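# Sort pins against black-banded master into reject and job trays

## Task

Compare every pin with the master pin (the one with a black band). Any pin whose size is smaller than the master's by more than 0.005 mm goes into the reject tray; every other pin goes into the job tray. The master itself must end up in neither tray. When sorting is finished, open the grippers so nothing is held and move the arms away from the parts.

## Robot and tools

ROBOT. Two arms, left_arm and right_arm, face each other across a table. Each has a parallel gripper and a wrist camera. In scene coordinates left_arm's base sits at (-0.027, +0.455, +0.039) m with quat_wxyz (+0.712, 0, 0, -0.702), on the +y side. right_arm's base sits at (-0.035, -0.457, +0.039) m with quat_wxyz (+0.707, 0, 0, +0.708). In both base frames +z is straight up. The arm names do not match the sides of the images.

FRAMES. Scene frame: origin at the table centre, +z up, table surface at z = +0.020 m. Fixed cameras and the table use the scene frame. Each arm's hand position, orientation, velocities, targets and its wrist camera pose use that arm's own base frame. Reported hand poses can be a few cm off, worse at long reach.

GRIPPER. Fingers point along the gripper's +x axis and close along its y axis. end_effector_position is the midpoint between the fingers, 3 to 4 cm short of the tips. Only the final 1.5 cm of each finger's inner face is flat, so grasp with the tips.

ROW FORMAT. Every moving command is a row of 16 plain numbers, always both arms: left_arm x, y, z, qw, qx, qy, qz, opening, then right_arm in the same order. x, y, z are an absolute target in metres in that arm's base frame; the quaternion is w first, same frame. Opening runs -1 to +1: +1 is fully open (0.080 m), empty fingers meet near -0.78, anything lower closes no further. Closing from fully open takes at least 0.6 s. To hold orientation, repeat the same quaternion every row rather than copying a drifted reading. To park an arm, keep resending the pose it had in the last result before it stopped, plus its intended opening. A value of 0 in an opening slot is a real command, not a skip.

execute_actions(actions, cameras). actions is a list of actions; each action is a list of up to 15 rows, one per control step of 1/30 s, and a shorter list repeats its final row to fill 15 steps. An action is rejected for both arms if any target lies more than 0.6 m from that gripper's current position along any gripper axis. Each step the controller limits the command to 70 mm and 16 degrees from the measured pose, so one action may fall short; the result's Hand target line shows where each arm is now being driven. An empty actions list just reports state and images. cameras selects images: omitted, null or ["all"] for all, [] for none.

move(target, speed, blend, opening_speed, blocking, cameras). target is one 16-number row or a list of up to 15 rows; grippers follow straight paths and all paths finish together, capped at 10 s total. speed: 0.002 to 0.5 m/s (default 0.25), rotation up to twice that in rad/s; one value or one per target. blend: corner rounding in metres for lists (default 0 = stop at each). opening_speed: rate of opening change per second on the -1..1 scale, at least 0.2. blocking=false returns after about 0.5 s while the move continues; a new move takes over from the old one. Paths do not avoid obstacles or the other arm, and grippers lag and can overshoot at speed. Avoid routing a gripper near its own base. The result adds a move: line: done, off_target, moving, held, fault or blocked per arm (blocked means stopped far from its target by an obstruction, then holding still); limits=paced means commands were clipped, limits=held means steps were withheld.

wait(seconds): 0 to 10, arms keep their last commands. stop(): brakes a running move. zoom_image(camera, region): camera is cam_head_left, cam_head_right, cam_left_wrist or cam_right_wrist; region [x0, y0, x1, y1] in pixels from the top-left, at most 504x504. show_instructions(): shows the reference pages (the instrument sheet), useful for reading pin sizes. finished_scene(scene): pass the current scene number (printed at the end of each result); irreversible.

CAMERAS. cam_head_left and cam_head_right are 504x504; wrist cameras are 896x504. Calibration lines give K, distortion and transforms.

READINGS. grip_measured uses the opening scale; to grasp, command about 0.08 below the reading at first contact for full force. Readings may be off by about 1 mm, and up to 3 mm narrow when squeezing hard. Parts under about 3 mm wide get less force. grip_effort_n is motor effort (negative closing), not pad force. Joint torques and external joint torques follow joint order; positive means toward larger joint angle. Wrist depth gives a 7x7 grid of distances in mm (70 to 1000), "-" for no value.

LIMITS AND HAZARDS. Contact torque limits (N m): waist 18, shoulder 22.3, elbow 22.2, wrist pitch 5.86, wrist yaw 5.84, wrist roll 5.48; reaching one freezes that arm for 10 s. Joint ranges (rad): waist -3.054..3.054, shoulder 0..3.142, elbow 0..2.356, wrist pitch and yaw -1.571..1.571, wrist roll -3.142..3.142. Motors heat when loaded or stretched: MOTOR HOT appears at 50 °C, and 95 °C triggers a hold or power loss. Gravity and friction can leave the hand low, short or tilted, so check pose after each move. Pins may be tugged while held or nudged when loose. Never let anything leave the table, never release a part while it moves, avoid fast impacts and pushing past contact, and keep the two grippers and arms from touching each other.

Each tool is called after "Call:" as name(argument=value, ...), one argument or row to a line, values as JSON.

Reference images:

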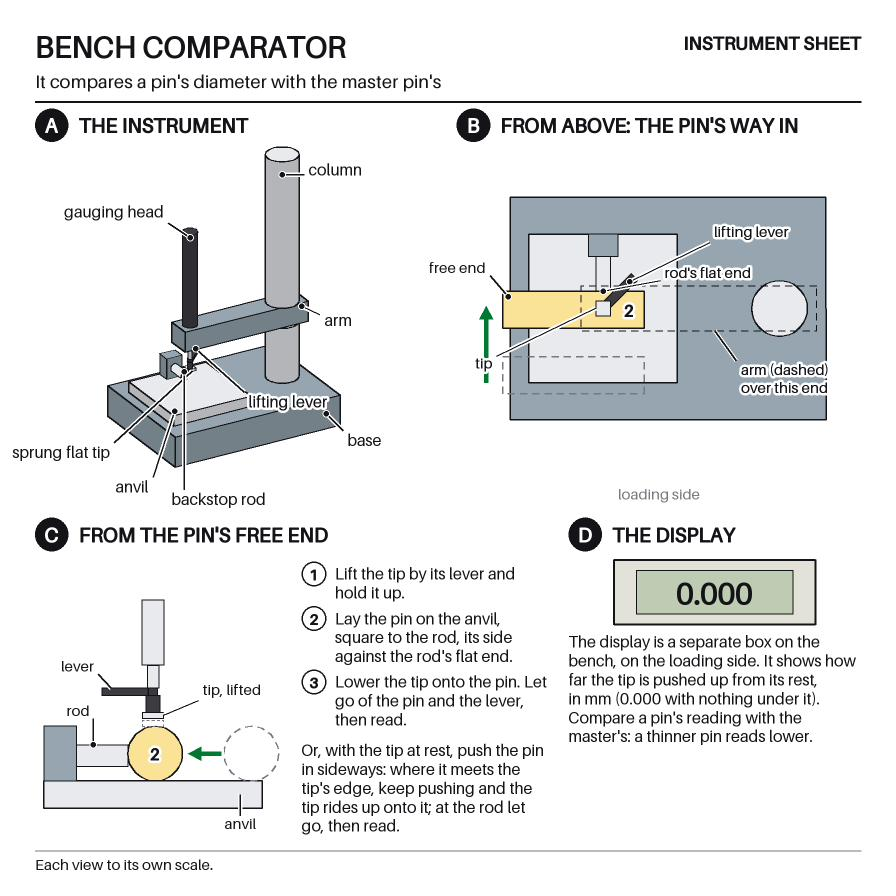

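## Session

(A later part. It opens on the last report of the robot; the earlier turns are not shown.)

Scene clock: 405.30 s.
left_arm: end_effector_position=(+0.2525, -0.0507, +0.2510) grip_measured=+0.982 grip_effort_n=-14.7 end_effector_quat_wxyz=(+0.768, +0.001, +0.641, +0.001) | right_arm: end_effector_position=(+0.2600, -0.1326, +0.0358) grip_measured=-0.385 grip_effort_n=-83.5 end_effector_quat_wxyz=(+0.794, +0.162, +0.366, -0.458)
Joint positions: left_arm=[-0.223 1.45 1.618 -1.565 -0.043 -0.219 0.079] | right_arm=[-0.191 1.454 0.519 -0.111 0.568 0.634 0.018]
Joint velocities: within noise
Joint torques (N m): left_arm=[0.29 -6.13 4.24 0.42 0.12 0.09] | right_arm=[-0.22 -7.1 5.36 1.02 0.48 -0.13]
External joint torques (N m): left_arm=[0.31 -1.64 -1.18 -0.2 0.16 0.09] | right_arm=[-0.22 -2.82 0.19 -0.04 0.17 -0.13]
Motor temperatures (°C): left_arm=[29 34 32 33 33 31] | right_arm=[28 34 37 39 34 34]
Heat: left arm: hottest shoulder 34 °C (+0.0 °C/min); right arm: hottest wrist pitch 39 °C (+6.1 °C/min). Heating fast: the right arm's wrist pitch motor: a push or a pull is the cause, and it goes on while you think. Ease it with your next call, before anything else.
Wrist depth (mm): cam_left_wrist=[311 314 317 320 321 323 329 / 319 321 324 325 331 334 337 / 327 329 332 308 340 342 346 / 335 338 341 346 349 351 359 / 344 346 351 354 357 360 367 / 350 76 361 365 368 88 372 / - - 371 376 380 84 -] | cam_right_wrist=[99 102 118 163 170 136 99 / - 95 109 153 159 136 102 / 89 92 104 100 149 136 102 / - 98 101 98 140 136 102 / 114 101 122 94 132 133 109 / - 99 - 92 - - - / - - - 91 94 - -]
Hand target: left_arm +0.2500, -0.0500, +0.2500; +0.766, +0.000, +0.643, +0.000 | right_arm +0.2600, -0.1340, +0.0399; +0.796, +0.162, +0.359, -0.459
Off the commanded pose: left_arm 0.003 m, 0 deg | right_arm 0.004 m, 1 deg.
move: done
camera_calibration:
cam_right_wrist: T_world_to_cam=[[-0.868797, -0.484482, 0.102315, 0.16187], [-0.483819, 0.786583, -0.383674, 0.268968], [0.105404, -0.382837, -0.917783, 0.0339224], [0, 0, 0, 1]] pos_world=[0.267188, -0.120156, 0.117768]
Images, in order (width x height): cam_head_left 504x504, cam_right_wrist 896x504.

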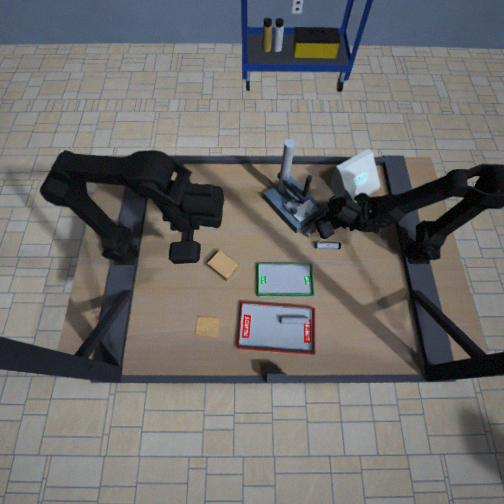

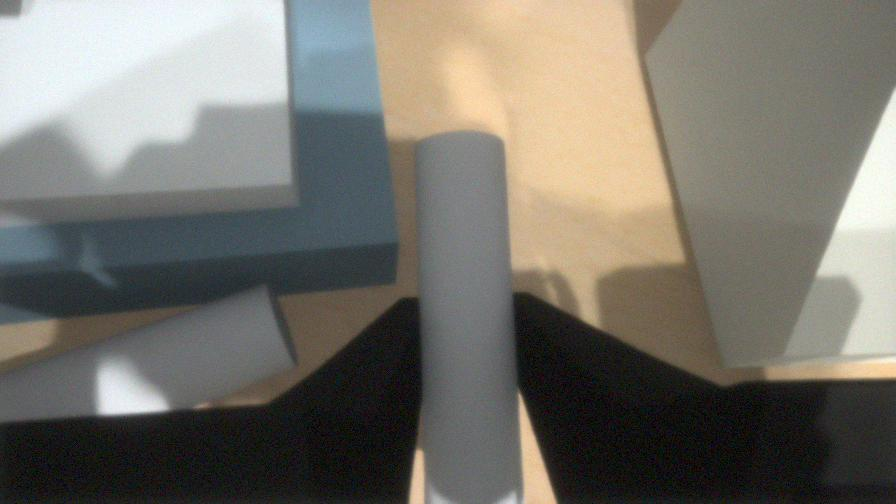

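Call:
move(
  target=[
    [0.25, -0.05, 0.25, 0.7660, 0, 0.6428, 0, 0.98, 0.2600, -0.1340, 0.12, 0.8365,0.1616,0.3380,-0.3999, -0.46],
    [0.25, -0.05, 0.25, 0.7660, 0, 0.6428, 0, 0.98, 0.29, -0.12, 0.13, 0.8365,0.1616,0.3380,-0.3999, -0.46],
  ],
  speed=0.12,
  cameras=["cam_right_wrist"],
)

Scene clock: 410.07 s.
left_arm: end_effector_position=(+0.2525, -0.0507, +0.2510) grip_measured=+0.982 grip_effort_n=-14.7 end_effector_quat_wxyz=(+0.768, +0.001, +0.641, +0.001) | right_arm: end_effector_position=(+0.2852, -0.1191, +0.1228) grip_measured=-0.385 grip_effort_n=-83.5 end_effector_quat_wxyz=(+0.833, +0.160, +0.348, -0.398)
Joint positions: left_arm=[-0.223 1.45 1.618 -1.565 -0.043 -0.219 0.079] | right_arm=[-0.163 1.262 0.735 -0.408 0.494 0.554 0.018]
Joint velocities: within noise
Joint torques (N m): left_arm=[0.3 -6.12 4.24 0.42 0.11 0.09] | right_arm=[0.23 -4.69 8.76 1.17 0.53 0.11]
External joint torques (N m): left_arm=[0.31 -1.66 -1.16 -0.21 0.15 0.09] | right_arm=[0.22 -0.74 2.51 -0.02 0.27 0.11]
Motor temperatures (°C): left_arm=[29 34 32 33 33 31] | right_arm=[28 34 37 38 34 34]
Heat: left arm: hottest shoulder 34 °C (+0.0 °C/min); right arm: hottest wrist pitch 38 °C (+5.1 °C/min).
Wrist depth (mm): cam_left_wrist=[311 313 316 319 321 322 329 / 319 321 325 325 331 334 338 / 327 330 331 308 339 341 346 / 336 337 341 344 349 351 358 / 344 345 350 355 357 360 368 / 351 76 360 365 369 88 370 / - - 372 377 380 84 -] | cam_right_wrist=[264 267 107 244 285 275 - / 247 249 127 225 266 270 146 / 231 231 165 99 248 244 144 / 218 214 181 96 231 206 152 / 205 180 174 94 217 202 160 / 197 199 - 92 - - - / - - - 91 94 - -]
Hand target: left_arm +0.2500, -0.0500, +0.2500; +0.766, +0.000, +0.643, +0.000 | right_arm +0.2898, -0.1200, +0.1300; +0.836, +0.162, +0.338, -0.400
Off the commanded pose: left_arm 0.003 m, 0 deg | right_arm 0.009 m, 1 deg.
move: off_target (right_arm)
camera_calibration:
cam_right_wrist: T_world_to_cam=[[-0.805949, -0.591005, 0.0340463, 0.159199], [-0.549617, 0.725664, -0.413925, 0.319123], [0.219925, -0.352315, -0.909674, 0.0862623], [0, 0, 0, 1]] pos_world=[0.28473, -0.107097, 0.205143]
Images, in order (width x height): cam_right_wrist 896x504.

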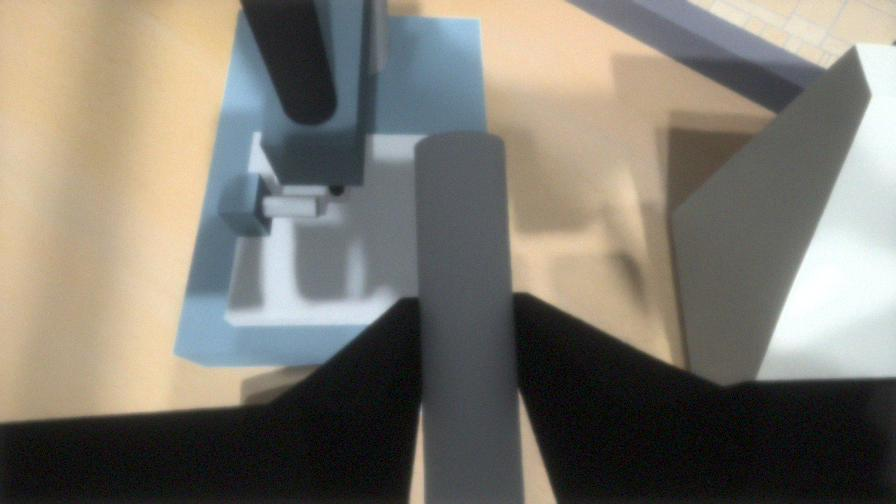

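Call:
move(
  target=[
    [0.25, -0.05, 0.25, 0.7660, 0, 0.6428, 0, 0.98, 0.23, -0.02, 0.13, 0.7598,0.2391,0.4387,-0.4142, -0.46],
    [0.25, -0.05, 0.25, 0.7660, 0, 0.6428, 0, 0.98, 0.1845, -0.010, 0.08, 0.6124,0.3536,0.3536,-0.6124, -0.46],
    [0.25, -0.05, 0.25, 0.7660, 0, 0.6428, 0, 0.98, 0.1845, -0.015, 0.030, 0.6124,0.3536,0.3536,-0.6124, -0.46],
  ],
  speed=[0.25,0.25,0.07],
  blend=[0.02,0,0],
  cameras=["cam_right_wrist"],
)

Scene clock: 424.93 s.
left_arm: end_effector_position=(+0.2525, -0.0507, +0.2510) grip_measured=+0.982 grip_effort_n=-14.7 end_effector_quat_wxyz=(+0.768, +0.001, +0.641, +0.001) | right_arm: end_effector_position=(+0.1857, -0.0133, +0.0311) grip_measured=-0.385 grip_effort_n=-83.5 end_effector_quat_wxyz=(+0.612, +0.359, +0.353, -0.610)
Joint positions: left_arm=[-0.223 1.45 1.618 -1.565 -0.043 -0.219 0.079] | right_arm=[0.318 1.474 0.657 -0.923 0.489 1.935 0.018]
Joint velocities: within noise
Joint torques (N m): left_arm=[0.29 -6.13 4.24 0.42 0.11 0.09] | right_arm=[-0.21 -4 4.48 0.12 0.55 -0.13]
External joint torques (N m): left_arm=[0.29 -1.62 -1.18 -0.2 0.16 0.09] | right_arm=[-0.21 -0.24 -0.02 0.11 0.21 -0.13]
Motor temperatures (°C): left_arm=[29 34 32 33 33 31] | right_arm=[28 34 41 37 34 34]
Heat: left arm: hottest shoulder 34 °C (+0.0 °C/min); right arm: hottest elbow 41 °C (+4.0 °C/min).
Wrist depth (mm): cam_left_wrist=[310 313 318 319 321 323 329 / 318 321 324 324 330 333 336 / 327 329 332 309 339 342 348 / 335 338 342 345 349 349 357 / 345 344 350 355 358 360 367 / 350 76 360 364 368 88 372 / - - 371 376 380 84 -] | cam_right_wrist=[132 133 135 137 139 141 143 / 128 130 131 134 136 137 139 / 125 126 128 100 132 134 136 / 122 123 125 98 128 130 132 / 101 104 122 94 94 127 129 / - 117 - 92 - - - / - - - 91 94 - -]
Hand target: left_arm +0.2500, -0.0500, +0.2500; +0.766, +0.000, +0.643, +0.000 | right_arm +0.1845, -0.0150, +0.0300; +0.612, +0.354, +0.354, -0.612
Off the commanded pose: left_arm 0.003 m, 0 deg | right_arm 0.002 m, 1 deg.
move: done
camera_calibration:
cam_right_wrist: T_world_to_cam=[[-0.998637, 0.0443413, 0.0275346, 0.189091], [0.0395001, 0.986868, -0.156627, 0.0357866], [-0.034118, -0.155326, -0.987274, 0.11425], [0, 0, 0, 1]] pos_world=[0.191317, -0.0259552, 0.113195]
Images, in order (width x height): cam_right_wrist 896x504.

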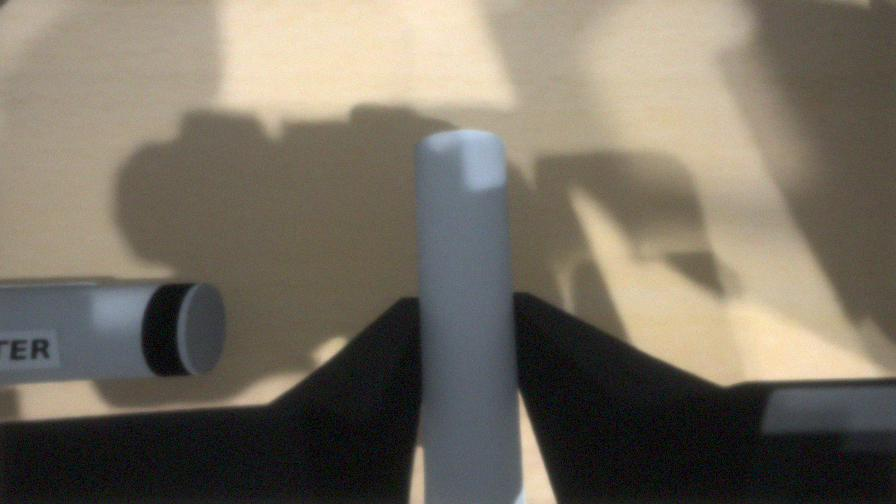

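Call:
move(
  target=[
    [0.25, -0.05, 0.25, 0.7660, 0, 0.6428, 0, 0.98, 0.1845, -0.015, 0.022, 0.6124,0.3536,0.3536,-0.6124, -0.46],
  ],
  speed=0.03,
  cameras=["cam_right_wrist"],
)

Call:
move(
  target=[
    [0.25, -0.05, 0.25, 0.7660, 0, 0.6428, 0, 0.98, 0.1845, -0.015, 0.018, 0.6124,0.3536,0.3536,-0.6124, -0.46],
  ],
  speed=0.03,
  cameras=["cam_right_wrist"],
)

Scene clock: 429.30 s.
left_arm: end_effector_position=(+0.2525, -0.0507, +0.2510) grip_measured=+0.982 grip_effort_n=-14.7 end_effector_quat_wxyz=(+0.768, +0.001, +0.641, +0.001) | right_arm: end_effector_position=(+0.1857, -0.0133, +0.0231) grip_measured=-0.385 grip_effort_n=-83.5 end_effector_quat_wxyz=(+0.612, +0.359, +0.354, -0.610)
Joint positions: left_arm=[-0.223 1.45 1.618 -1.565 -0.043 -0.219 0.079] | right_arm=[0.318 1.496 0.639 -0.883 0.489 1.935 0.018]
Joint velocities: within noise
Joint torques (N m): left_arm=[0.29 -6.13 4.23 0.42 0.11 0.09] | right_arm=[-0.22 -4.07 4.34 0.14 0.55 -0.12]
External joint torques (N m): left_arm=[0.3 -1.6 -1.17 -0.18 0.15 0.09] | right_arm=[-0.21 -0.3 0.03 0.15 0.22 -0.12]
Motor temperatures (°C): left_arm=[29 34 32 33 33 31] | right_arm=[28 34 41 36 34 34]
Heat: left arm: hottest shoulder 34 °C (+0.0 °C/min); right arm: hottest elbow 41 °C (+4.0 °C/min).
Wrist depth (mm): cam_left_wrist=[312 313 317 320 321 323 328 / 319 321 324 324 331 333 338 / 327 330 332 308 339 341 348 / 335 338 343 345 348 351 357 / 345 345 350 354 356 360 368 / 350 76 361 363 368 88 371 / - - 371 375 380 84 -] | cam_right_wrist=[123 125 127 129 131 132 134 / 120 121 123 125 127 129 130 / 117 118 120 100 123 125 127 / - 115 117 98 120 122 124 / 92 96 114 94 117 119 120 / - 110 - 92 - - - / - - - 91 94 - -]
Hand target: left_arm +0.2500, -0.0500, +0.2500; +0.766, +0.000, +0.643, +0.000 | right_arm +0.1845, -0.0150, +0.0220; +0.612, +0.354, +0.354, -0.612
Off the commanded pose: left_arm 0.003 m, 0 deg | right_arm 0.002 m, 1 deg.
move: done
camera_calibration:
cam_right_wrist: T_world_to_cam=[[-0.998627, 0.0443446, 0.0278911, 0.189307], [0.0394434, 0.986849, -0.156759, 0.034534], [-0.0344757, -0.155443, -0.987243, 0.106344], [0, 0, 0, 1]] pos_world=[0.191351, -0.0259441, 0.10512]
Images, in order (width x height): cam_right_wrist 896x504.

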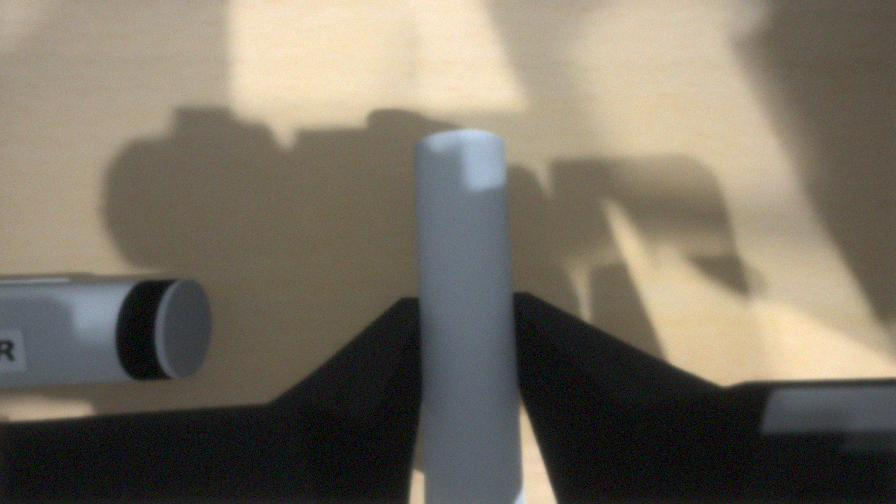

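Scene clock: 430.03 s.
left_arm: end_effector_position=(+0.2525, -0.0507, +0.2510) grip_measured=+0.982 grip_effort_n=-14.7 end_effector_quat_wxyz=(+0.768, +0.001, +0.641, +0.001) | right_arm: end_effector_position=(+0.1868, -0.0134, +0.0211) grip_measured=-0.385 grip_effort_n=-83.5 end_effector_quat_wxyz=(+0.613, +0.360, +0.352, -0.609)
Joint positions: left_arm=[-0.223 1.45 1.618 -1.565 -0.043 -0.219 0.079] | right_arm=[0.318 1.502 0.634 -0.867 0.492 1.934 0.018]
Joint velocities: within noise
Joint torques (N m): left_arm=[0.3 -6.13 4.24 0.42 0.12 0.1] | right_arm=[-0.2 -3.38 3.87 0.45 0.44 -0.09]
External joint torques (N m): left_arm=[0.3 -1.55 -1.22 -0.21 0.16 0.1] | right_arm=[-0.22 0.45 -0.5 0.41 0.11 -0.1]
Motor temperatures (°C): left_arm=[29 34 32 33 33 31] | right_arm=[28 34 40 36 34 34]
Heat: left arm: hottest shoulder 34 °C (+0.0 °C/min); right arm: hottest elbow 40 °C (+3.0 °C/min).
Wrist depth (mm): cam_left_wrist=[311 313 316 319 321 323 328 / 319 321 324 325 331 334 336 / 326 328 332 309 339 341 346 / 334 338 341 345 348 350 357 / 345 345 350 354 359 359 369 / 351 76 360 364 370 88 372 / - - 370 376 380 84 -] | cam_right_wrist=[122 124 125 127 128 130 132 / 119 120 122 124 125 127 128 / 116 117 119 101 122 123 125 / - 114 116 98 119 120 122 / 91 95 113 94 116 117 118 / - 109 - 92 86 - - / - - - 90 93 - -]
Hand target: left_arm +0.2500, -0.0500, +0.2500; +0.766, +0.000, +0.643, +0.000 | right_arm +0.1845, -0.0150, +0.0181; +0.612, +0.354, +0.354, -0.612
Off the commanded pose: left_arm 0.003 m, 0 deg | right_arm 0.004 m, 1 deg.
move: done
camera_calibration:
cam_right_wrist: T_world_to_cam=[[-0.998811, 0.0432087, 0.0225652, 0.190579], [0.0391182, 0.986688, -0.157848, 0.0343349], [-0.0290852, -0.156777, -0.987206, 0.103415], [0, 0, 0, 1]] pos_world=[0.192017, -0.0258993, 0.103211]
Images, in order (width x height): cam_right_wrist 896x504.

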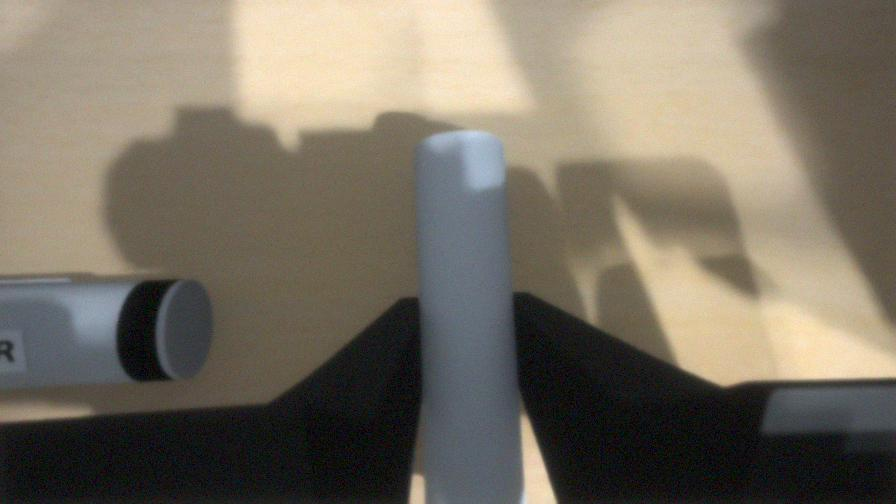

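Call:
move(
  target=[
    [0.25, -0.05, 0.25, 0.7660, 0, 0.6428, 0, 0.98, 0.1850, -0.015, 0.0190, 0.6124,0.3536,0.3536,-0.6124, -0.46],
    [0.25, -0.05, 0.25, 0.7660, 0, 0.6428, 0, 0.98, 0.1850, -0.015, 0.0190, 0.6124,0.3536,0.3536,-0.6124, 0.0],
  ],
  speed=0.03,
  opening_speed=0.5,
  cameras=["cam_right_wrist"],
)

Scene clock: 434.53 s.
left_arm: end_effector_position=(+0.2525, -0.0507, +0.2510) grip_measured=+0.982 grip_effort_n=-14.7 end_effector_quat_wxyz=(+0.768, +0.001, +0.641, +0.001) | right_arm: end_effector_position=(+0.1866, -0.0136, +0.0206) grip_measured=-0.005 grip_effort_n=14.2 end_effector_quat_wxyz=(+0.613, +0.359, +0.352, -0.610)
Joint positions: left_arm=[-0.223 1.45 1.618 -1.565 -0.043 -0.219 0.079] | right_arm=[0.317 1.505 0.634 -0.867 0.492 1.933 0.035]
Joint velocities: within noise
Joint torques (N m): left_arm=[0.3 -6.13 4.24 0.42 0.12 0.1] | right_arm=[-0.2 -3.81 4.28 0.14 0.45 -0.1]
External joint torques (N m): left_arm=[0.3 -1.59 -1.15 -0.17 0.16 0.1] | right_arm=[-0.21 0.01 -0.03 0.13 0.11 -0.1]
Motor temperatures (°C): left_arm=[29 34 32 33 33 31] | right_arm=[28 34 40 36 34 34]
Heat: left arm: hottest shoulder 34 °C (+0.0 °C/min); right arm: hottest elbow 40 °C (+4.0 °C/min).
Wrist depth (mm): cam_left_wrist=[311 313 316 319 321 324 328 / 318 322 323 325 330 334 338 / 326 330 331 309 340 341 347 / 336 339 341 345 349 352 358 / 344 345 350 355 358 360 366 / 351 76 360 364 368 88 373 / - - 371 375 381 84 -] | cam_right_wrist=[121 123 125 126 128 130 131 / 118 119 121 123 124 126 127 / 115 116 118 101 121 123 124 / - 113 115 98 118 119 121 / 90 101 112 95 103 117 118 / 107 101 - 92 110 - - / - - - 90 108 - -]
Hand target: left_arm +0.2500, -0.0500, +0.2500; +0.766, +0.000, +0.643, +0.000 | right_arm +0.1849, -0.0150, +0.0190; +0.612, +0.353, +0.354, -0.612
Off the commanded pose: left_arm 0.003 m, 0 deg | right_arm 0.003 m, 1 deg.
move: done
camera_calibration:
cam_right_wrist: T_world_to_cam=[[-0.998739, 0.0433756, 0.0252706, 0.190328], [0.0388322, 0.986568, -0.15867, 0.0346059], [-0.0318136, -0.157489, -0.987008, 0.103368], [0, 0, 0, 1]] pos_world=[0.192033, -0.0261172, 0.102706]
Images, in order (width x height): cam_right_wrist 896x504.

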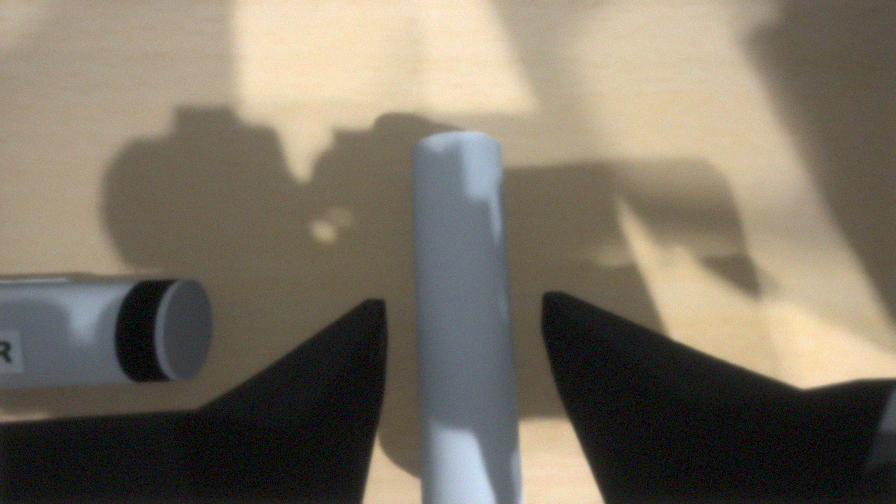

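Call:
move(
  target=[
    [0.25, -0.05, 0.25, 0.7660, 0, 0.6428, 0, 0.98, 0.1850, 0.015, 0.071, 0.6124,0.3536,0.3536,-0.6124, 0.0],
    [0.25, -0.05, 0.25, 0.7660, 0, 0.6428, 0, 0.98, 0.1845, 0.035, 0.07, 0.6533,0.2670,0.2628,-0.6577, 0.0],
  ],
  speed=[0.06,0.2],
  cameras=["cam_right_wrist"],
)

Scene clock: 440.37 s.
left_arm: end_effector_position=(+0.2525, -0.0507, +0.2510) grip_measured=+0.982 grip_effort_n=-14.7 end_effector_quat_wxyz=(+0.768, +0.001, +0.641, +0.001) | right_arm: end_effector_position=(+0.1831, +0.0340, +0.0699) grip_measured=-0.004 grip_effort_n=14.2 end_effector_quat_wxyz=(+0.652, +0.269, +0.265, -0.658)
Joint positions: left_arm=[-0.223 1.45 1.618 -1.565 -0.043 -0.219 0.079] | right_arm=[0.656 1.699 0.904 -1.338 0.598 2.415 0.035]
Joint velocities: within noise
Joint torques (N m): left_arm=[0.29 -6.12 4.24 0.42 0.11 0.09] | right_arm=[0.23 -4.82 5.11 -0.6 0.46 0.14]
External joint torques (N m): left_arm=[0.29 -1.66 -1.15 -0.2 0.15 0.09] | right_arm=[0.23 0.07 1.19 0.01 0.13 0.13]
Motor temperatures (°C): left_arm=[29 34 32 33 33 31] | right_arm=[28 34 39 35 34 34]
Heat: left arm: hottest shoulder 34 °C (+0.0 °C/min); right arm: hottest elbow 39 °C (+3.0 °C/min).
Wrist depth (mm): cam_left_wrist=[311 313 316 319 321 324 328 / 318 321 323 326 331 334 337 / 326 328 333 307 339 342 347 / 335 338 342 344 348 351 358 / 344 346 351 354 358 360 367 / 350 76 361 366 369 88 371 / - - 371 375 380 84 -] | cam_right_wrist=[192 221 233 237 240 233 216 / 189 208 213 216 219 220 197 / 189 195 196 199 201 203 184 / 157 158 182 179 186 188 176 / 165 166 169 166 93 175 172 / 158 - - 159 91 - - / - - - 150 - - -]
Hand target: left_arm +0.2500, -0.0500, +0.2500; +0.766, +0.000, +0.643, +0.000 | right_arm +0.1845, +0.0351, +0.0700; +0.653, +0.267, +0.263, -0.658
Off the commanded pose: left_arm 0.003 m, 0 deg | right_arm 0.002 m, 0 deg.
move: done
camera_calibration:
cam_right_wrist: T_world_to_cam=[[-0.997958, 0.0607671, 0.0196612, 0.183196], [0.046685, 0.904115, -0.424732, 0.0155313], [-0.0435857, -0.422947, -0.905106, 0.164919], [0, 0, 0, 1]] pos_world=[0.189285, 0.0445775, 0.152264]
Images, in order (width x height): cam_right_wrist 896x504.

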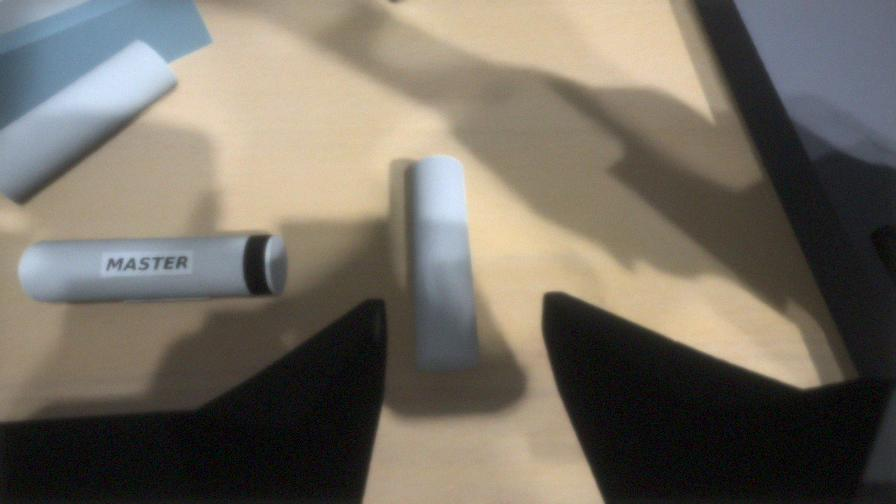

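Call:
move(
  target=[
    [0.25, -0.05, 0.25, 0.7660, 0, 0.6428, 0, 0.98, 0.1855, 0.0025, 0.0160, 0.6533,0.2670,0.2628,-0.6577, 0.0],
  ],
  speed=[0.07],
  cameras=["cam_right_wrist"],
)

Scene clock: 448.40 s.
left_arm: end_effector_position=(+0.2525, -0.0507, +0.2510) grip_measured=+0.982 grip_effort_n=-14.7 end_effector_quat_wxyz=(+0.768, +0.001, +0.641, +0.001) | right_arm: end_effector_position=(+0.1873, +0.0047, +0.0176) grip_measured=-0.004 grip_effort_n=14.2 end_effector_quat_wxyz=(+0.653, +0.274, +0.262, -0.655)
Joint positions: left_arm=[-0.223 1.45 1.618 -1.565 -0.043 -0.219 0.079] | right_arm=[0.54 1.766 0.736 -1.018 0.66 2.293 0.035]
Joint velocities: within noise
Joint torques (N m): left_arm=[0.28 -6.12 4.24 0.42 0.11 0.09] | right_arm=[-0.23 -4.67 3.06 -0.18 0.51 -0.12]
External joint torques (N m): left_arm=[0.27 -1.63 -1.15 -0.19 0.16 0.09] | right_arm=[-0.2 0.15 -0.29 0.28 0.14 -0.12]
Motor temperatures (°C): left_arm=[29 34 32 33 33 31] | right_arm=[28 34 39 35 34 34]
Heat: left arm: hottest shoulder 34 °C (+0.0 °C/min); right arm: hottest elbow 39 °C (+4.0 °C/min).
Wrist depth (mm): cam_left_wrist=[311 314 316 319 321 323 327 / 318 321 324 325 330 334 336 / 327 330 332 308 339 341 347 / 335 337 341 344 348 351 358 / 343 345 352 355 358 360 368 / 350 76 361 366 369 88 372 / - - 371 376 380 84 -] | cam_right_wrist=[153 158 160 161 162 164 164 / 144 145 146 148 149 150 150 / 133 134 135 115 137 138 139 / 102 123 125 107 127 128 129 / 100 107 116 99 96 120 119 / 109 111 - 92 93 - - / - - - 102 - - -]
Hand target: left_arm +0.2500, -0.0500, +0.2500; +0.766, +0.000, +0.643, +0.000 | right_arm +0.1855, +0.0026, +0.0160; +0.653, +0.267, +0.263, -0.658
Off the commanded pose: left_arm 0.003 m, 0 deg | right_arm 0.003 m, 1 deg.
move: done
camera_calibration:
cam_right_wrist: T_world_to_cam=[[-0.998148, 0.060404, 0.00724865, 0.190403], [0.0517603, 0.905784, -0.420567, 0.0186133], [-0.0319696, -0.419413, -0.907233, 0.103199], [0, 0, 0, 1]] pos_world=[0.192386, 0.0149224, 0.100074]
Images, in order (width x height): cam_right_wrist 896x504.

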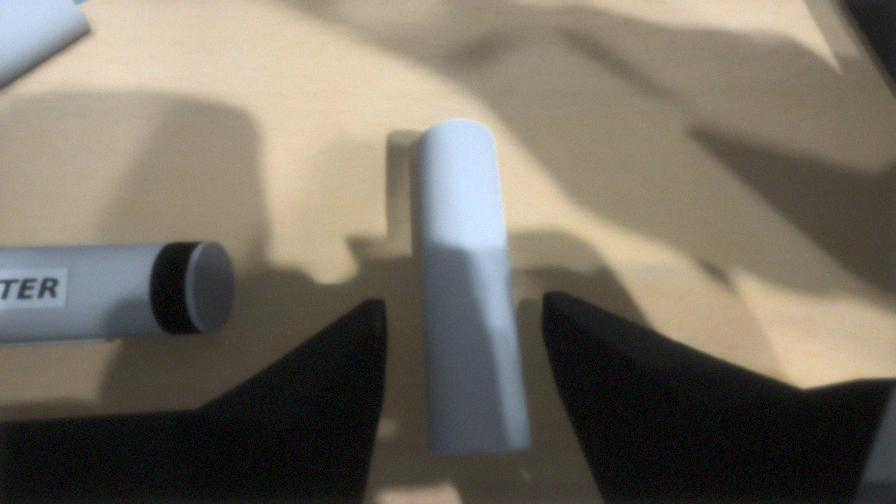

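Call:
move(
  target=[
    [0.25, -0.05, 0.25, 0.7660, 0, 0.6428, 0, 0.98, 0.1845, -0.0015, 0.0155, 0.6533,0.2670,0.2628,-0.6577, 0.0],
    [0.25, -0.05, 0.25, 0.7660, 0, 0.6428, 0, 0.98, 0.1845, -0.0015, 0.0155, 0.6533,0.2670,0.2628,-0.6577, -0.46],
    [0.25, -0.05, 0.25, 0.7660, 0, 0.6428, 0, 0.98, 0.1845, -0.0015, 0.10, 0.6533,0.2670,0.2628,-0.6577, -0.46],
    [0.25, -0.05, 0.25, 0.7660, 0, 0.6428, 0, 0.98, 0.26, -0.08, 0.13, 0.8365,0.1616,0.3380,-0.3999, -0.46],
  ],
  speed=[0.05,0.05,0.12,0.25],
  blend=[0,0,0.01,0],
  opening_speed=0.6,
  cameras=["cam_right_wrist"],
)

Scene clock: 457.57 s.
left_arm: end_effector_position=(+0.2525, -0.0507, +0.2510) grip_measured=+0.982 grip_effort_n=-14.7 end_effector_quat_wxyz=(+0.768, +0.001, +0.641, +0.001) | right_arm: end_effector_position=(+0.2602, -0.0789, +0.1264) grip_measured=-0.383 grip_effort_n=-83.5 end_effector_quat_wxyz=(+0.834, +0.160, +0.346, -0.400)
Joint positions: left_arm=[-0.223 1.45 1.618 -1.565 -0.043 -0.219 0.079] | right_arm=[0.025 1.151 0.694 -0.568 0.603 0.737 0.018]
Joint velocities: within noise
Joint torques (N m): left_arm=[0.3 -6.12 4.23 0.42 0.11 0.09] | right_arm=[-0.22 -5.66 6.51 1.31 0.45 -0.12]
External joint torques (N m): left_arm=[0.3 -1.61 -1.19 -0.21 0.15 0.09] | right_arm=[-0.21 -2.53 0.33 0.26 0.12 -0.12]
Motor temperatures (°C): left_arm=[29 34 32 33 33 31] | right_arm=[28 34 37 34 34 34]
Heat: left arm: hottest shoulder 34 °C (+0.0 °C/min); right arm: hottest elbow 37 °C (+2.0 °C/min).
Wrist depth (mm): cam_left_wrist=[311 314 316 319 322 323 329 / 318 321 323 325 330 334 338 / 327 329 331 308 339 341 347 / 336 339 342 344 348 352 358 / 343 345 350 355 357 359 368 / 350 76 360 365 368 88 372 / - - 372 376 380 84 -] | cam_right_wrist=[274 280 153 252 298 295 163 / 256 259 210 226 276 217 170 / 239 239 201 112 257 211 180 / 225 224 204 103 239 207 190 / 211 214 198 95 223 218 202 / 202 204 - 89 87 - - / - - - 86 - - -]
Hand target: left_arm +0.2500, -0.0500, +0.2500; +0.766, +0.000, +0.643, +0.000 | right_arm +0.2600, -0.0800, +0.1299; +0.836, +0.162, +0.338, -0.400
Off the commanded pose: left_arm 0.003 m, 0 deg | right_arm 0.004 m, 1 deg.
move: done
camera_calibration:
cam_right_wrist: T_world_to_cam=[[-0.807873, -0.588439, 0.0328758, 0.163469], [-0.545732, 0.725846, -0.418717, 0.277317], [0.222527, -0.356212, -0.907521, 0.107906], [0, 0, 0, 1]] pos_world=[0.259391, -0.0666605, 0.20867]
Images, in order (width x height): cam_right_wrist 896x504.

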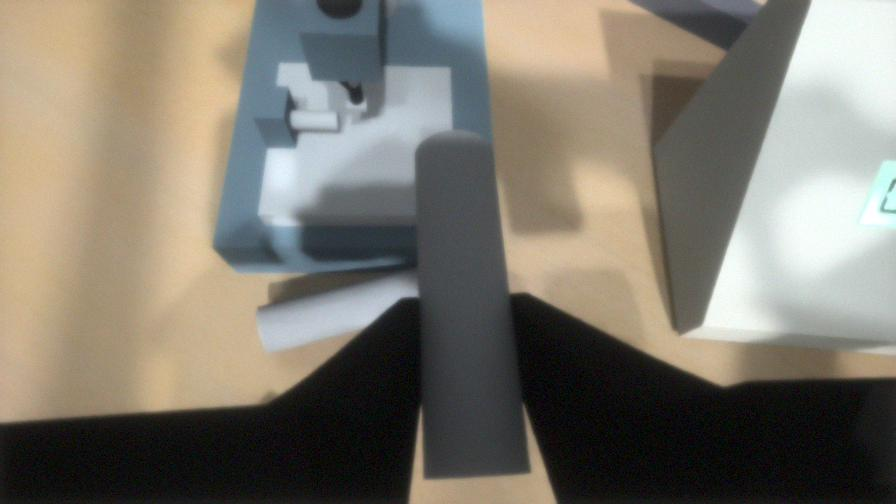

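Call:
move(
  target=[
    [0.25, -0.05, 0.25, 0.7660, 0, 0.6428, 0, 0.98, 0.3145, -0.1430, 0.085, 0.8365,0.1616,0.3380,-0.3999, -0.46],
    [0.25, -0.05, 0.25, 0.7660, 0, 0.6428, 0, 0.98, 0.3145, -0.1430, 0.061, 0.8365,0.1616,0.3380,-0.3999, -0.46],
  ],
  speed=[0.15,0.05],
  blend=[0.005,0],
  cameras=["cam_right_wrist"],
)

Scene clock: 461.73 s.
left_arm: end_effector_position=(+0.2525, -0.0507, +0.2510) grip_measured=+0.982 grip_effort_n=-14.7 end_effector_quat_wxyz=(+0.768, +0.001, +0.641, +0.001) | right_arm: end_effector_position=(+0.3166, -0.1427, +0.0661) grip_measured=-0.383 grip_effort_n=-83.5 end_effector_quat_wxyz=(+0.839, +0.164, +0.332, -0.399)
Joint positions: left_arm=[-0.223 1.45 1.618 -1.565 -0.043 -0.219 0.079] | right_arm=[-0.232 1.512 0.656 -0.015 0.456 0.497 0.018]
Joint velocities: within noise
Joint torques (N m): left_arm=[0.29 -6.13 4.24 0.43 0.11 0.09] | right_arm=[-0.2 -5.02 5.32 1.33 0.22 -0.14]
External joint torques (N m): left_arm=[0.27 -1.57 -1.21 -0.2 0.16 0.09] | right_arm=[-0.21 0.16 -0.32 0.05 0 -0.14]
Motor temperatures (°C): left_arm=[29 34 32 33 33 31] | right_arm=[28 34 37 35 34 34]
Heat: left arm: hottest shoulder 34 °C (+0.0 °C/min); right arm: hottest elbow 37 °C (+1.0 °C/min).
Wrist depth (mm): cam_left_wrist=[310 314 317 319 321 324 329 / 319 322 324 325 330 333 338 / 327 329 331 309 339 342 347 / 335 338 342 345 348 350 357 / 344 345 351 353 357 358 368 / 351 76 361 366 369 88 372 / - - 372 376 380 84 -] | cam_right_wrist=[204 - - 170 213 216 208 / - - - 157 194 199 200 / 176 106 - 113 180 184 186 / 164 109 121 104 166 171 159 / 156 115 116 96 131 160 157 / - - - 89 87 - - / - - - 86 - - -]
Hand target: left_arm +0.2500, -0.0500, +0.2500; +0.766, +0.000, +0.643, +0.000 | right_arm +0.3144, -0.1430, +0.0611; +0.836, +0.162, +0.338, -0.400
Off the commanded pose: left_arm 0.003 m, 0 deg | right_arm 0.005 m, 1 deg.
move: done
camera_calibration:
cam_right_wrist: T_world_to_cam=[[-0.809657, -0.586806, 0.0106445, 0.175777], [-0.531004, 0.724697, -0.439145, 0.325634], [0.249979, -0.361209, -0.898353, 0.00793809], [0, 0, 0, 1]] pos_world=[0.313248, -0.129971, 0.148261]
Images, in order (width x height): cam_right_wrist 896x504.

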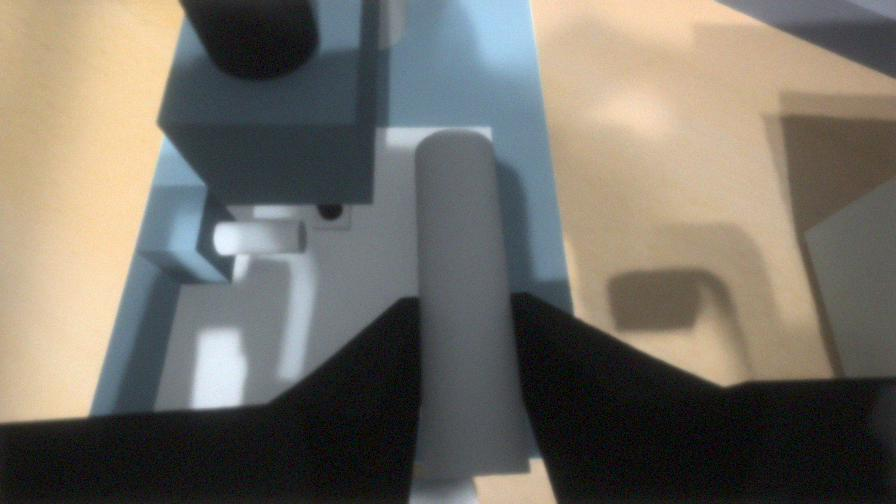

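Identical to before; the instrument hasn't moved. Insert.

Call:
move(
  target=[
    [0.25, -0.05, 0.25, 0.7660, 0, 0.6428, 0, 0.98, 0.3145, -0.1430, 0.0595, 0.8365,0.1616,0.3380,-0.3999, -0.46],
    [0.25, -0.05, 0.25, 0.7660, 0, 0.6428, 0, 0.98, 0.3332, -0.1280, 0.0595, 0.8365,0.1616,0.3380,-0.3999, -0.46],
    [0.25, -0.05, 0.25, 0.7660, 0, 0.6428, 0, 0.98, 0.3465, -0.1145, 0.0595, 0.8390,0.1595,0.3390,-0.3940, -0.46],
  ],
  speed=[0.03,0.03,0.02],
  blend=[0,0.003,0],
  cameras=["cam_right_wrist"],
)

Call:
zoom_image(
  camera="cam_right_wrist",
  region=[230, 80, 630, 380],
)

Scene clock: 467.43 s.
left_arm: end_effector_position=(+0.2525, -0.0507, +0.2510) grip_measured=+0.982 grip_effort_n=-14.7 end_effector_quat_wxyz=(+0.768, +0.001, +0.641, +0.001) | right_arm: end_effector_position=(+0.3397, -0.1236, +0.0641) grip_measured=-0.383 grip_effort_n=-83.5 end_effector_quat_wxyz=(+0.835, +0.156, +0.331, -0.411)
Joint positions: left_arm=[-0.223 1.45 1.618 -1.565 -0.043 -0.219 0.079] | right_arm=[-0.131 1.606 0.744 -0.061 0.547 0.587 0.018]
Joint velocities: within noise
Joint torques (N m): left_arm=[0.29 -6.12 4.23 0.42 0.11 0.09] | right_arm=[1.53 -4.67 7.1 1.12 -0.64 0.1]
External joint torques (N m): left_arm=[0.27 -1.61 -1.19 -0.21 0.16 0.09] | right_arm=[1.54 1.19 1.5 -0.1 -0.92 0.1]
Motor temperatures (°C): left_arm=[29 34 32 33 33 31] | right_arm=[28 34 37 35 34 34]
Heat: left arm: hottest shoulder 34 °C (+0.0 °C/min); right arm: hottest elbow 37 °C (+0.0 °C/min).
Wrist depth (mm): cam_left_wrist=[311 313 317 319 321 323 328 / 318 322 324 324 330 334 338 / 327 329 332 308 338 342 347 / 335 338 342 344 349 351 358 / 344 346 350 354 357 360 368 / 350 76 359 364 367 88 372 / - - 371 376 379 84 -] | cam_right_wrist=[201 203 166 - 212 222 219 / 185 188 154 - 166 204 206 / 172 174 133 77 135 187 190 / 161 161 113 104 127 173 176 / 150 150 115 95 95 160 164 / - 143 - 90 87 - - / - - - 88 - - -]
Hand target: left_arm +0.2500, -0.0500, +0.2500; +0.766, +0.000, +0.643, +0.000 | right_arm +0.3461, -0.1144, +0.0596; +0.839, +0.159, +0.339, -0.394
Off the commanded pose: left_arm 0.003 m, 0 deg | right_arm 0.012 m, 2 deg.
move: off_target (right_arm)
camera_calibration:
cam_right_wrist: T_world_to_cam=[[-0.819922, -0.571624, 0.0312103, 0.209751], [-0.522746, 0.725359, -0.447873, 0.32108], [0.233377, -0.383536, -0.893552, 0.00984144], [0, 0, 0, 1]] pos_world=[0.337526, -0.109225, 0.146051]
Images, in order (width x height): cam_right_wrist 896x504.

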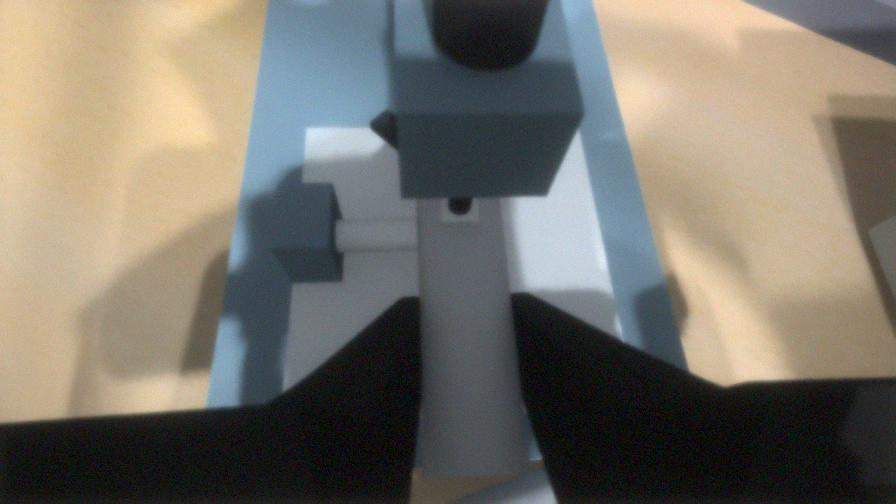

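Scaled by 1.260 from the camera's 896x504 image, which has a finer 1280x720 frame.

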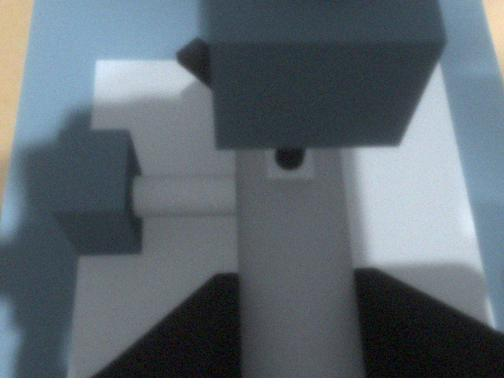

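Call:
move(
  target=[
    [0.25, -0.05, 0.25, 0.7660, 0, 0.6428, 0, 0.98, 0.3412, -0.1213, 0.0618, 0.8360,0.1570,0.3330,-0.4070, -0.46],
    [0.25, -0.05, 0.25, 0.7660, 0, 0.6428, 0, 0.98, 0.3412, -0.1213, 0.0618, 0.8360,0.1570,0.3330,-0.4070, 0.0],
    [0.25, -0.05, 0.25, 0.7660, 0, 0.6428, 0, 0.98, 0.309, -0.0815, 0.11, 0.8370,0.1560,0.3330,-0.4060, 0.0],
    [0.25, -0.05, 0.25, 0.7660, 0, 0.6428, 0, 0.98, 0.2650, -0.0720, 0.185, 0.7442,0.2310,0.3084,-0.5461, 0.0],
  ],
  speed=[0.02,0.02,0.08,0.25],
  blend=[0,0,0.01,0],
  opening_speed=0.6,
  cameras=["cam_right_wrist"],
)

Call:
zoom_image(
  camera="cam_right_wrist",
  region=[660, 105, 770, 185],
)

Call:
zoom_image(
  camera="cam_right_wrist",
  region=[180, 140, 420, 380],
)

Scene clock: 478.57 s.
left_arm: end_effector_position=(+0.2525, -0.0507, +0.2510) grip_measured=+0.982 grip_effort_n=-14.7 end_effector_quat_wxyz=(+0.768, +0.001, +0.641, +0.001) | right_arm: end_effector_position=(+0.2628, -0.0725, +0.1834) grip_measured=-0.004 grip_effort_n=14.7 end_effector_quat_wxyz=(+0.743, +0.231, +0.311, -0.545)
Joint positions: left_arm=[-0.223 1.45 1.618 -1.565 -0.043 -0.219 0.079] | right_arm=[0.121 1.374 1.114 -1.131 0.759 1.318 0.035]
Joint velocities: within noise
Joint torques (N m): left_arm=[0.29 -6.13 4.23 0.42 0.12 0.09] | right_arm=[0.21 -4.49 7.44 0.41 0.61 0.14]
External joint torques (N m): left_arm=[0.28 -1.65 -1.15 -0.19 0.16 0.09] | right_arm=[0.21 -0.17 1.62 -0.15 0.15 0.14]
Motor temperatures (°C): left_arm=[29 34 32 33 33 31] | right_arm=[28 34 38 36 34 34]
Heat: left arm: hottest shoulder 34 °C (+0.0 °C/min); right arm: hottest elbow 38 °C (-3.0 °C/min).
Wrist depth (mm): cam_left_wrist=[311 312 316 319 320 322 328 / 319 321 324 323 331 334 338 / 327 329 331 308 340 342 347 / 336 338 342 344 348 351 357 / 345 344 349 355 359 359 367 / 350 76 360 364 369 88 372 / - - 373 375 381 84 -] | cam_right_wrist=[353 142 366 364 256 238 257 / 329 292 301 345 248 250 332 / 306 281 266 320 269 265 309 / 288 282 247 295 295 292 306 / 270 269 97 279 93 288 289 / 257 - - 264 82 - - / - - - 250 - - -]
Hand target: left_arm +0.2500, -0.0500, +0.2500; +0.766, +0.000, +0.643, +0.000 | right_arm +0.2650, -0.0720, +0.1849; +0.744, +0.231, +0.308, -0.546
Off the commanded pose: left_arm 0.003 m, 0 deg | right_arm 0.003 m, 0 deg.
move: done
camera_calibration:
cam_right_wrist: T_world_to_cam=[[-0.9681, -0.24984, 0.0190565, 0.236683], [-0.235876, 0.883047, -0.405698, 0.225499], [0.084532, -0.397251, -0.913808, 0.195812], [0, 0, 0, 1]] pos_world=[0.26577, -0.062207, 0.265909]
Images, in order (width x height): cam_right_wrist 896x504.

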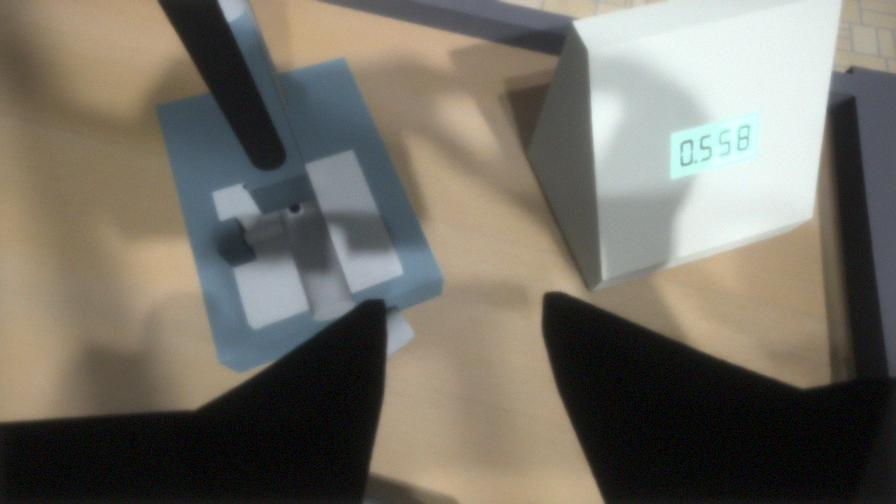

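Scaled by 4.582 from the camera's 896x504 image, which has a finer 1280x720 frame.

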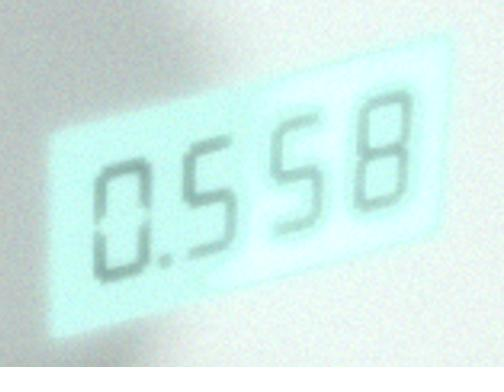

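Scaled by 2.100 from the camera's 896x504 image, which has a finer 1280x720 frame.

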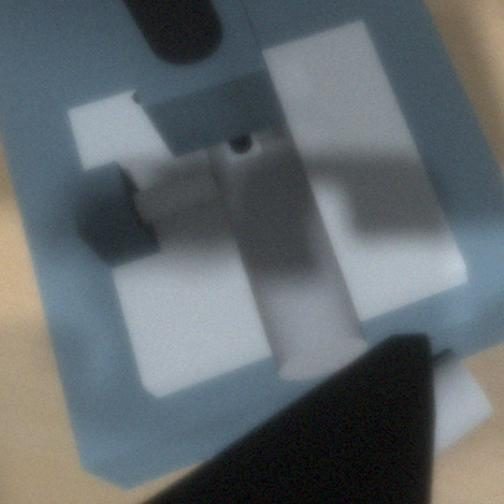

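Call:
move(
  target=[
    [0.25, -0.05, 0.25, 0.7660, 0, 0.6428, 0, 0.98, 0.307, -0.084, 0.11, 0.8360,0.1605,0.3365,-0.4030, 0.0],
    [0.25, -0.05, 0.25, 0.7660, 0, 0.6428, 0, 0.98, 0.3358, -0.1258, 0.0590, 0.8360,0.1605,0.3365,-0.4030, 0.0],
    [0.25, -0.05, 0.25, 0.7660, 0, 0.6428, 0, 0.98, 0.3358, -0.1258, 0.0590, 0.8360,0.1605,0.3365,-0.4030, -0.46],
    [0.25, -0.05, 0.25, 0.7660, 0, 0.6428, 0, 0.98, 0.3066, -0.1492, 0.0615, 0.8360,0.1605,0.3365,-0.4030, -0.46],
    [0.25, -0.05, 0.25, 0.7660, 0, 0.6428, 0, 0.98, 0.3066, -0.1492, 0.12, 0.8360,0.1605,0.3365,-0.4030, -0.46],
  ],
  speed=[0.2,0.06,0.04,0.05,0.12],
  blend=[0.01,0,0,0.003,0],
  opening_speed=0.6,
  cameras=["cam_right_wrist"],
)

Scene clock: 492.67 s.
left_arm: end_effector_position=(+0.2525, -0.0507, +0.2510) grip_measured=+0.982 grip_effort_n=-14.7 end_effector_quat_wxyz=(+0.768, +0.001, +0.641, +0.001) | right_arm: end_effector_position=(+0.3024, -0.1473, +0.1087) grip_measured=-0.382 grip_effort_n=-83.5 end_effector_quat_wxyz=(+0.830, +0.158, +0.352, -0.403)
Joint positions: left_arm=[-0.223 1.45 1.618 -1.565 -0.043 -0.219 0.079] | right_arm=[-0.26 1.382 0.762 -0.287 0.443 0.471 0.018]
Joint velocities: within noise
Joint torques (N m): left_arm=[0.3 -6.13 4.24 0.42 0.11 0.09] | right_arm=[-0.15 -7.52 8.45 1.23 0.3 -0.06]
External joint torques (N m): left_arm=[0.32 -1.61 -1.17 -0.2 0.15 0.09] | right_arm=[-0.11 -2.8 2.34 0.01 0.06 -0.06]
Motor temperatures (°C): left_arm=[29 34 32 33 33 31] | right_arm=[28 34 38 35 34 34]
Heat: left arm: hottest shoulder 34 °C (+0.0 °C/min); right arm: hottest elbow 38 °C (-2.0 °C/min).
Wrist depth (mm): cam_left_wrist=[311 313 316 319 320 322 328 / 319 322 325 324 331 333 336 / 326 329 332 308 340 341 346 / 336 337 342 345 349 351 357 / 344 345 352 355 357 359 367 / 349 76 360 366 369 88 371 / - - 371 375 382 84 -] | cam_right_wrist=[- - 118 259 261 246 - / 222 - 124 206 246 248 236 / 212 - 102 109 228 234 141 / 200 139 147 101 215 213 145 / 189 154 154 94 201 198 137 / 181 153 - 88 87 - - / - - - 85 - - -]
Hand target: left_arm +0.2500, -0.0500, +0.2500; +0.766, +0.000, +0.643, +0.000 | right_arm +0.3064, -0.1492, +0.1200; +0.836, +0.160, +0.336, -0.403
Off the commanded pose: left_arm 0.003 m, 0 deg | right_arm 0.012 m, 2 deg.
move: off_target (right_arm)
camera_calibration:
cam_right_wrist: T_world_to_cam=[[-0.810175, -0.58452, 0.0441864, 0.158055], [-0.548493, 0.729327, -0.408947, 0.342869], [0.206811, -0.355555, -0.911488, 0.0633791], [0, 0, 0, 1]] pos_world=[0.303006, -0.135143, 0.191001]
Images, in order (width x height): cam_right_wrist 896x504.

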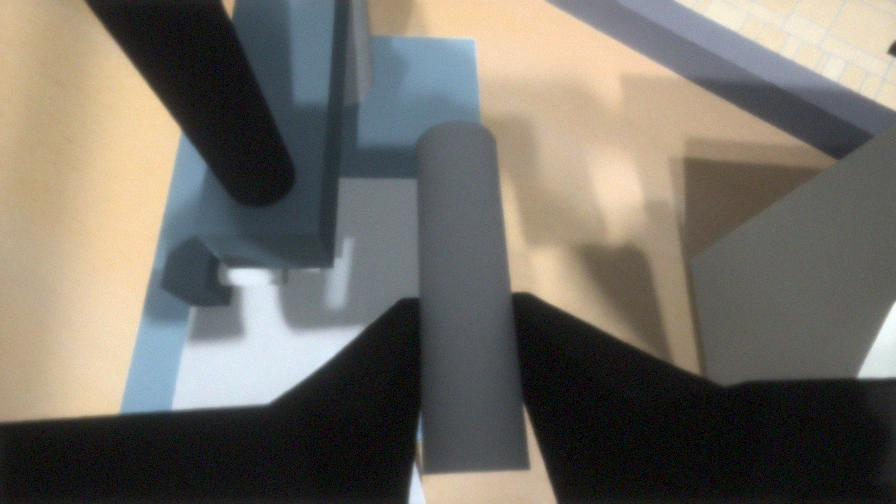

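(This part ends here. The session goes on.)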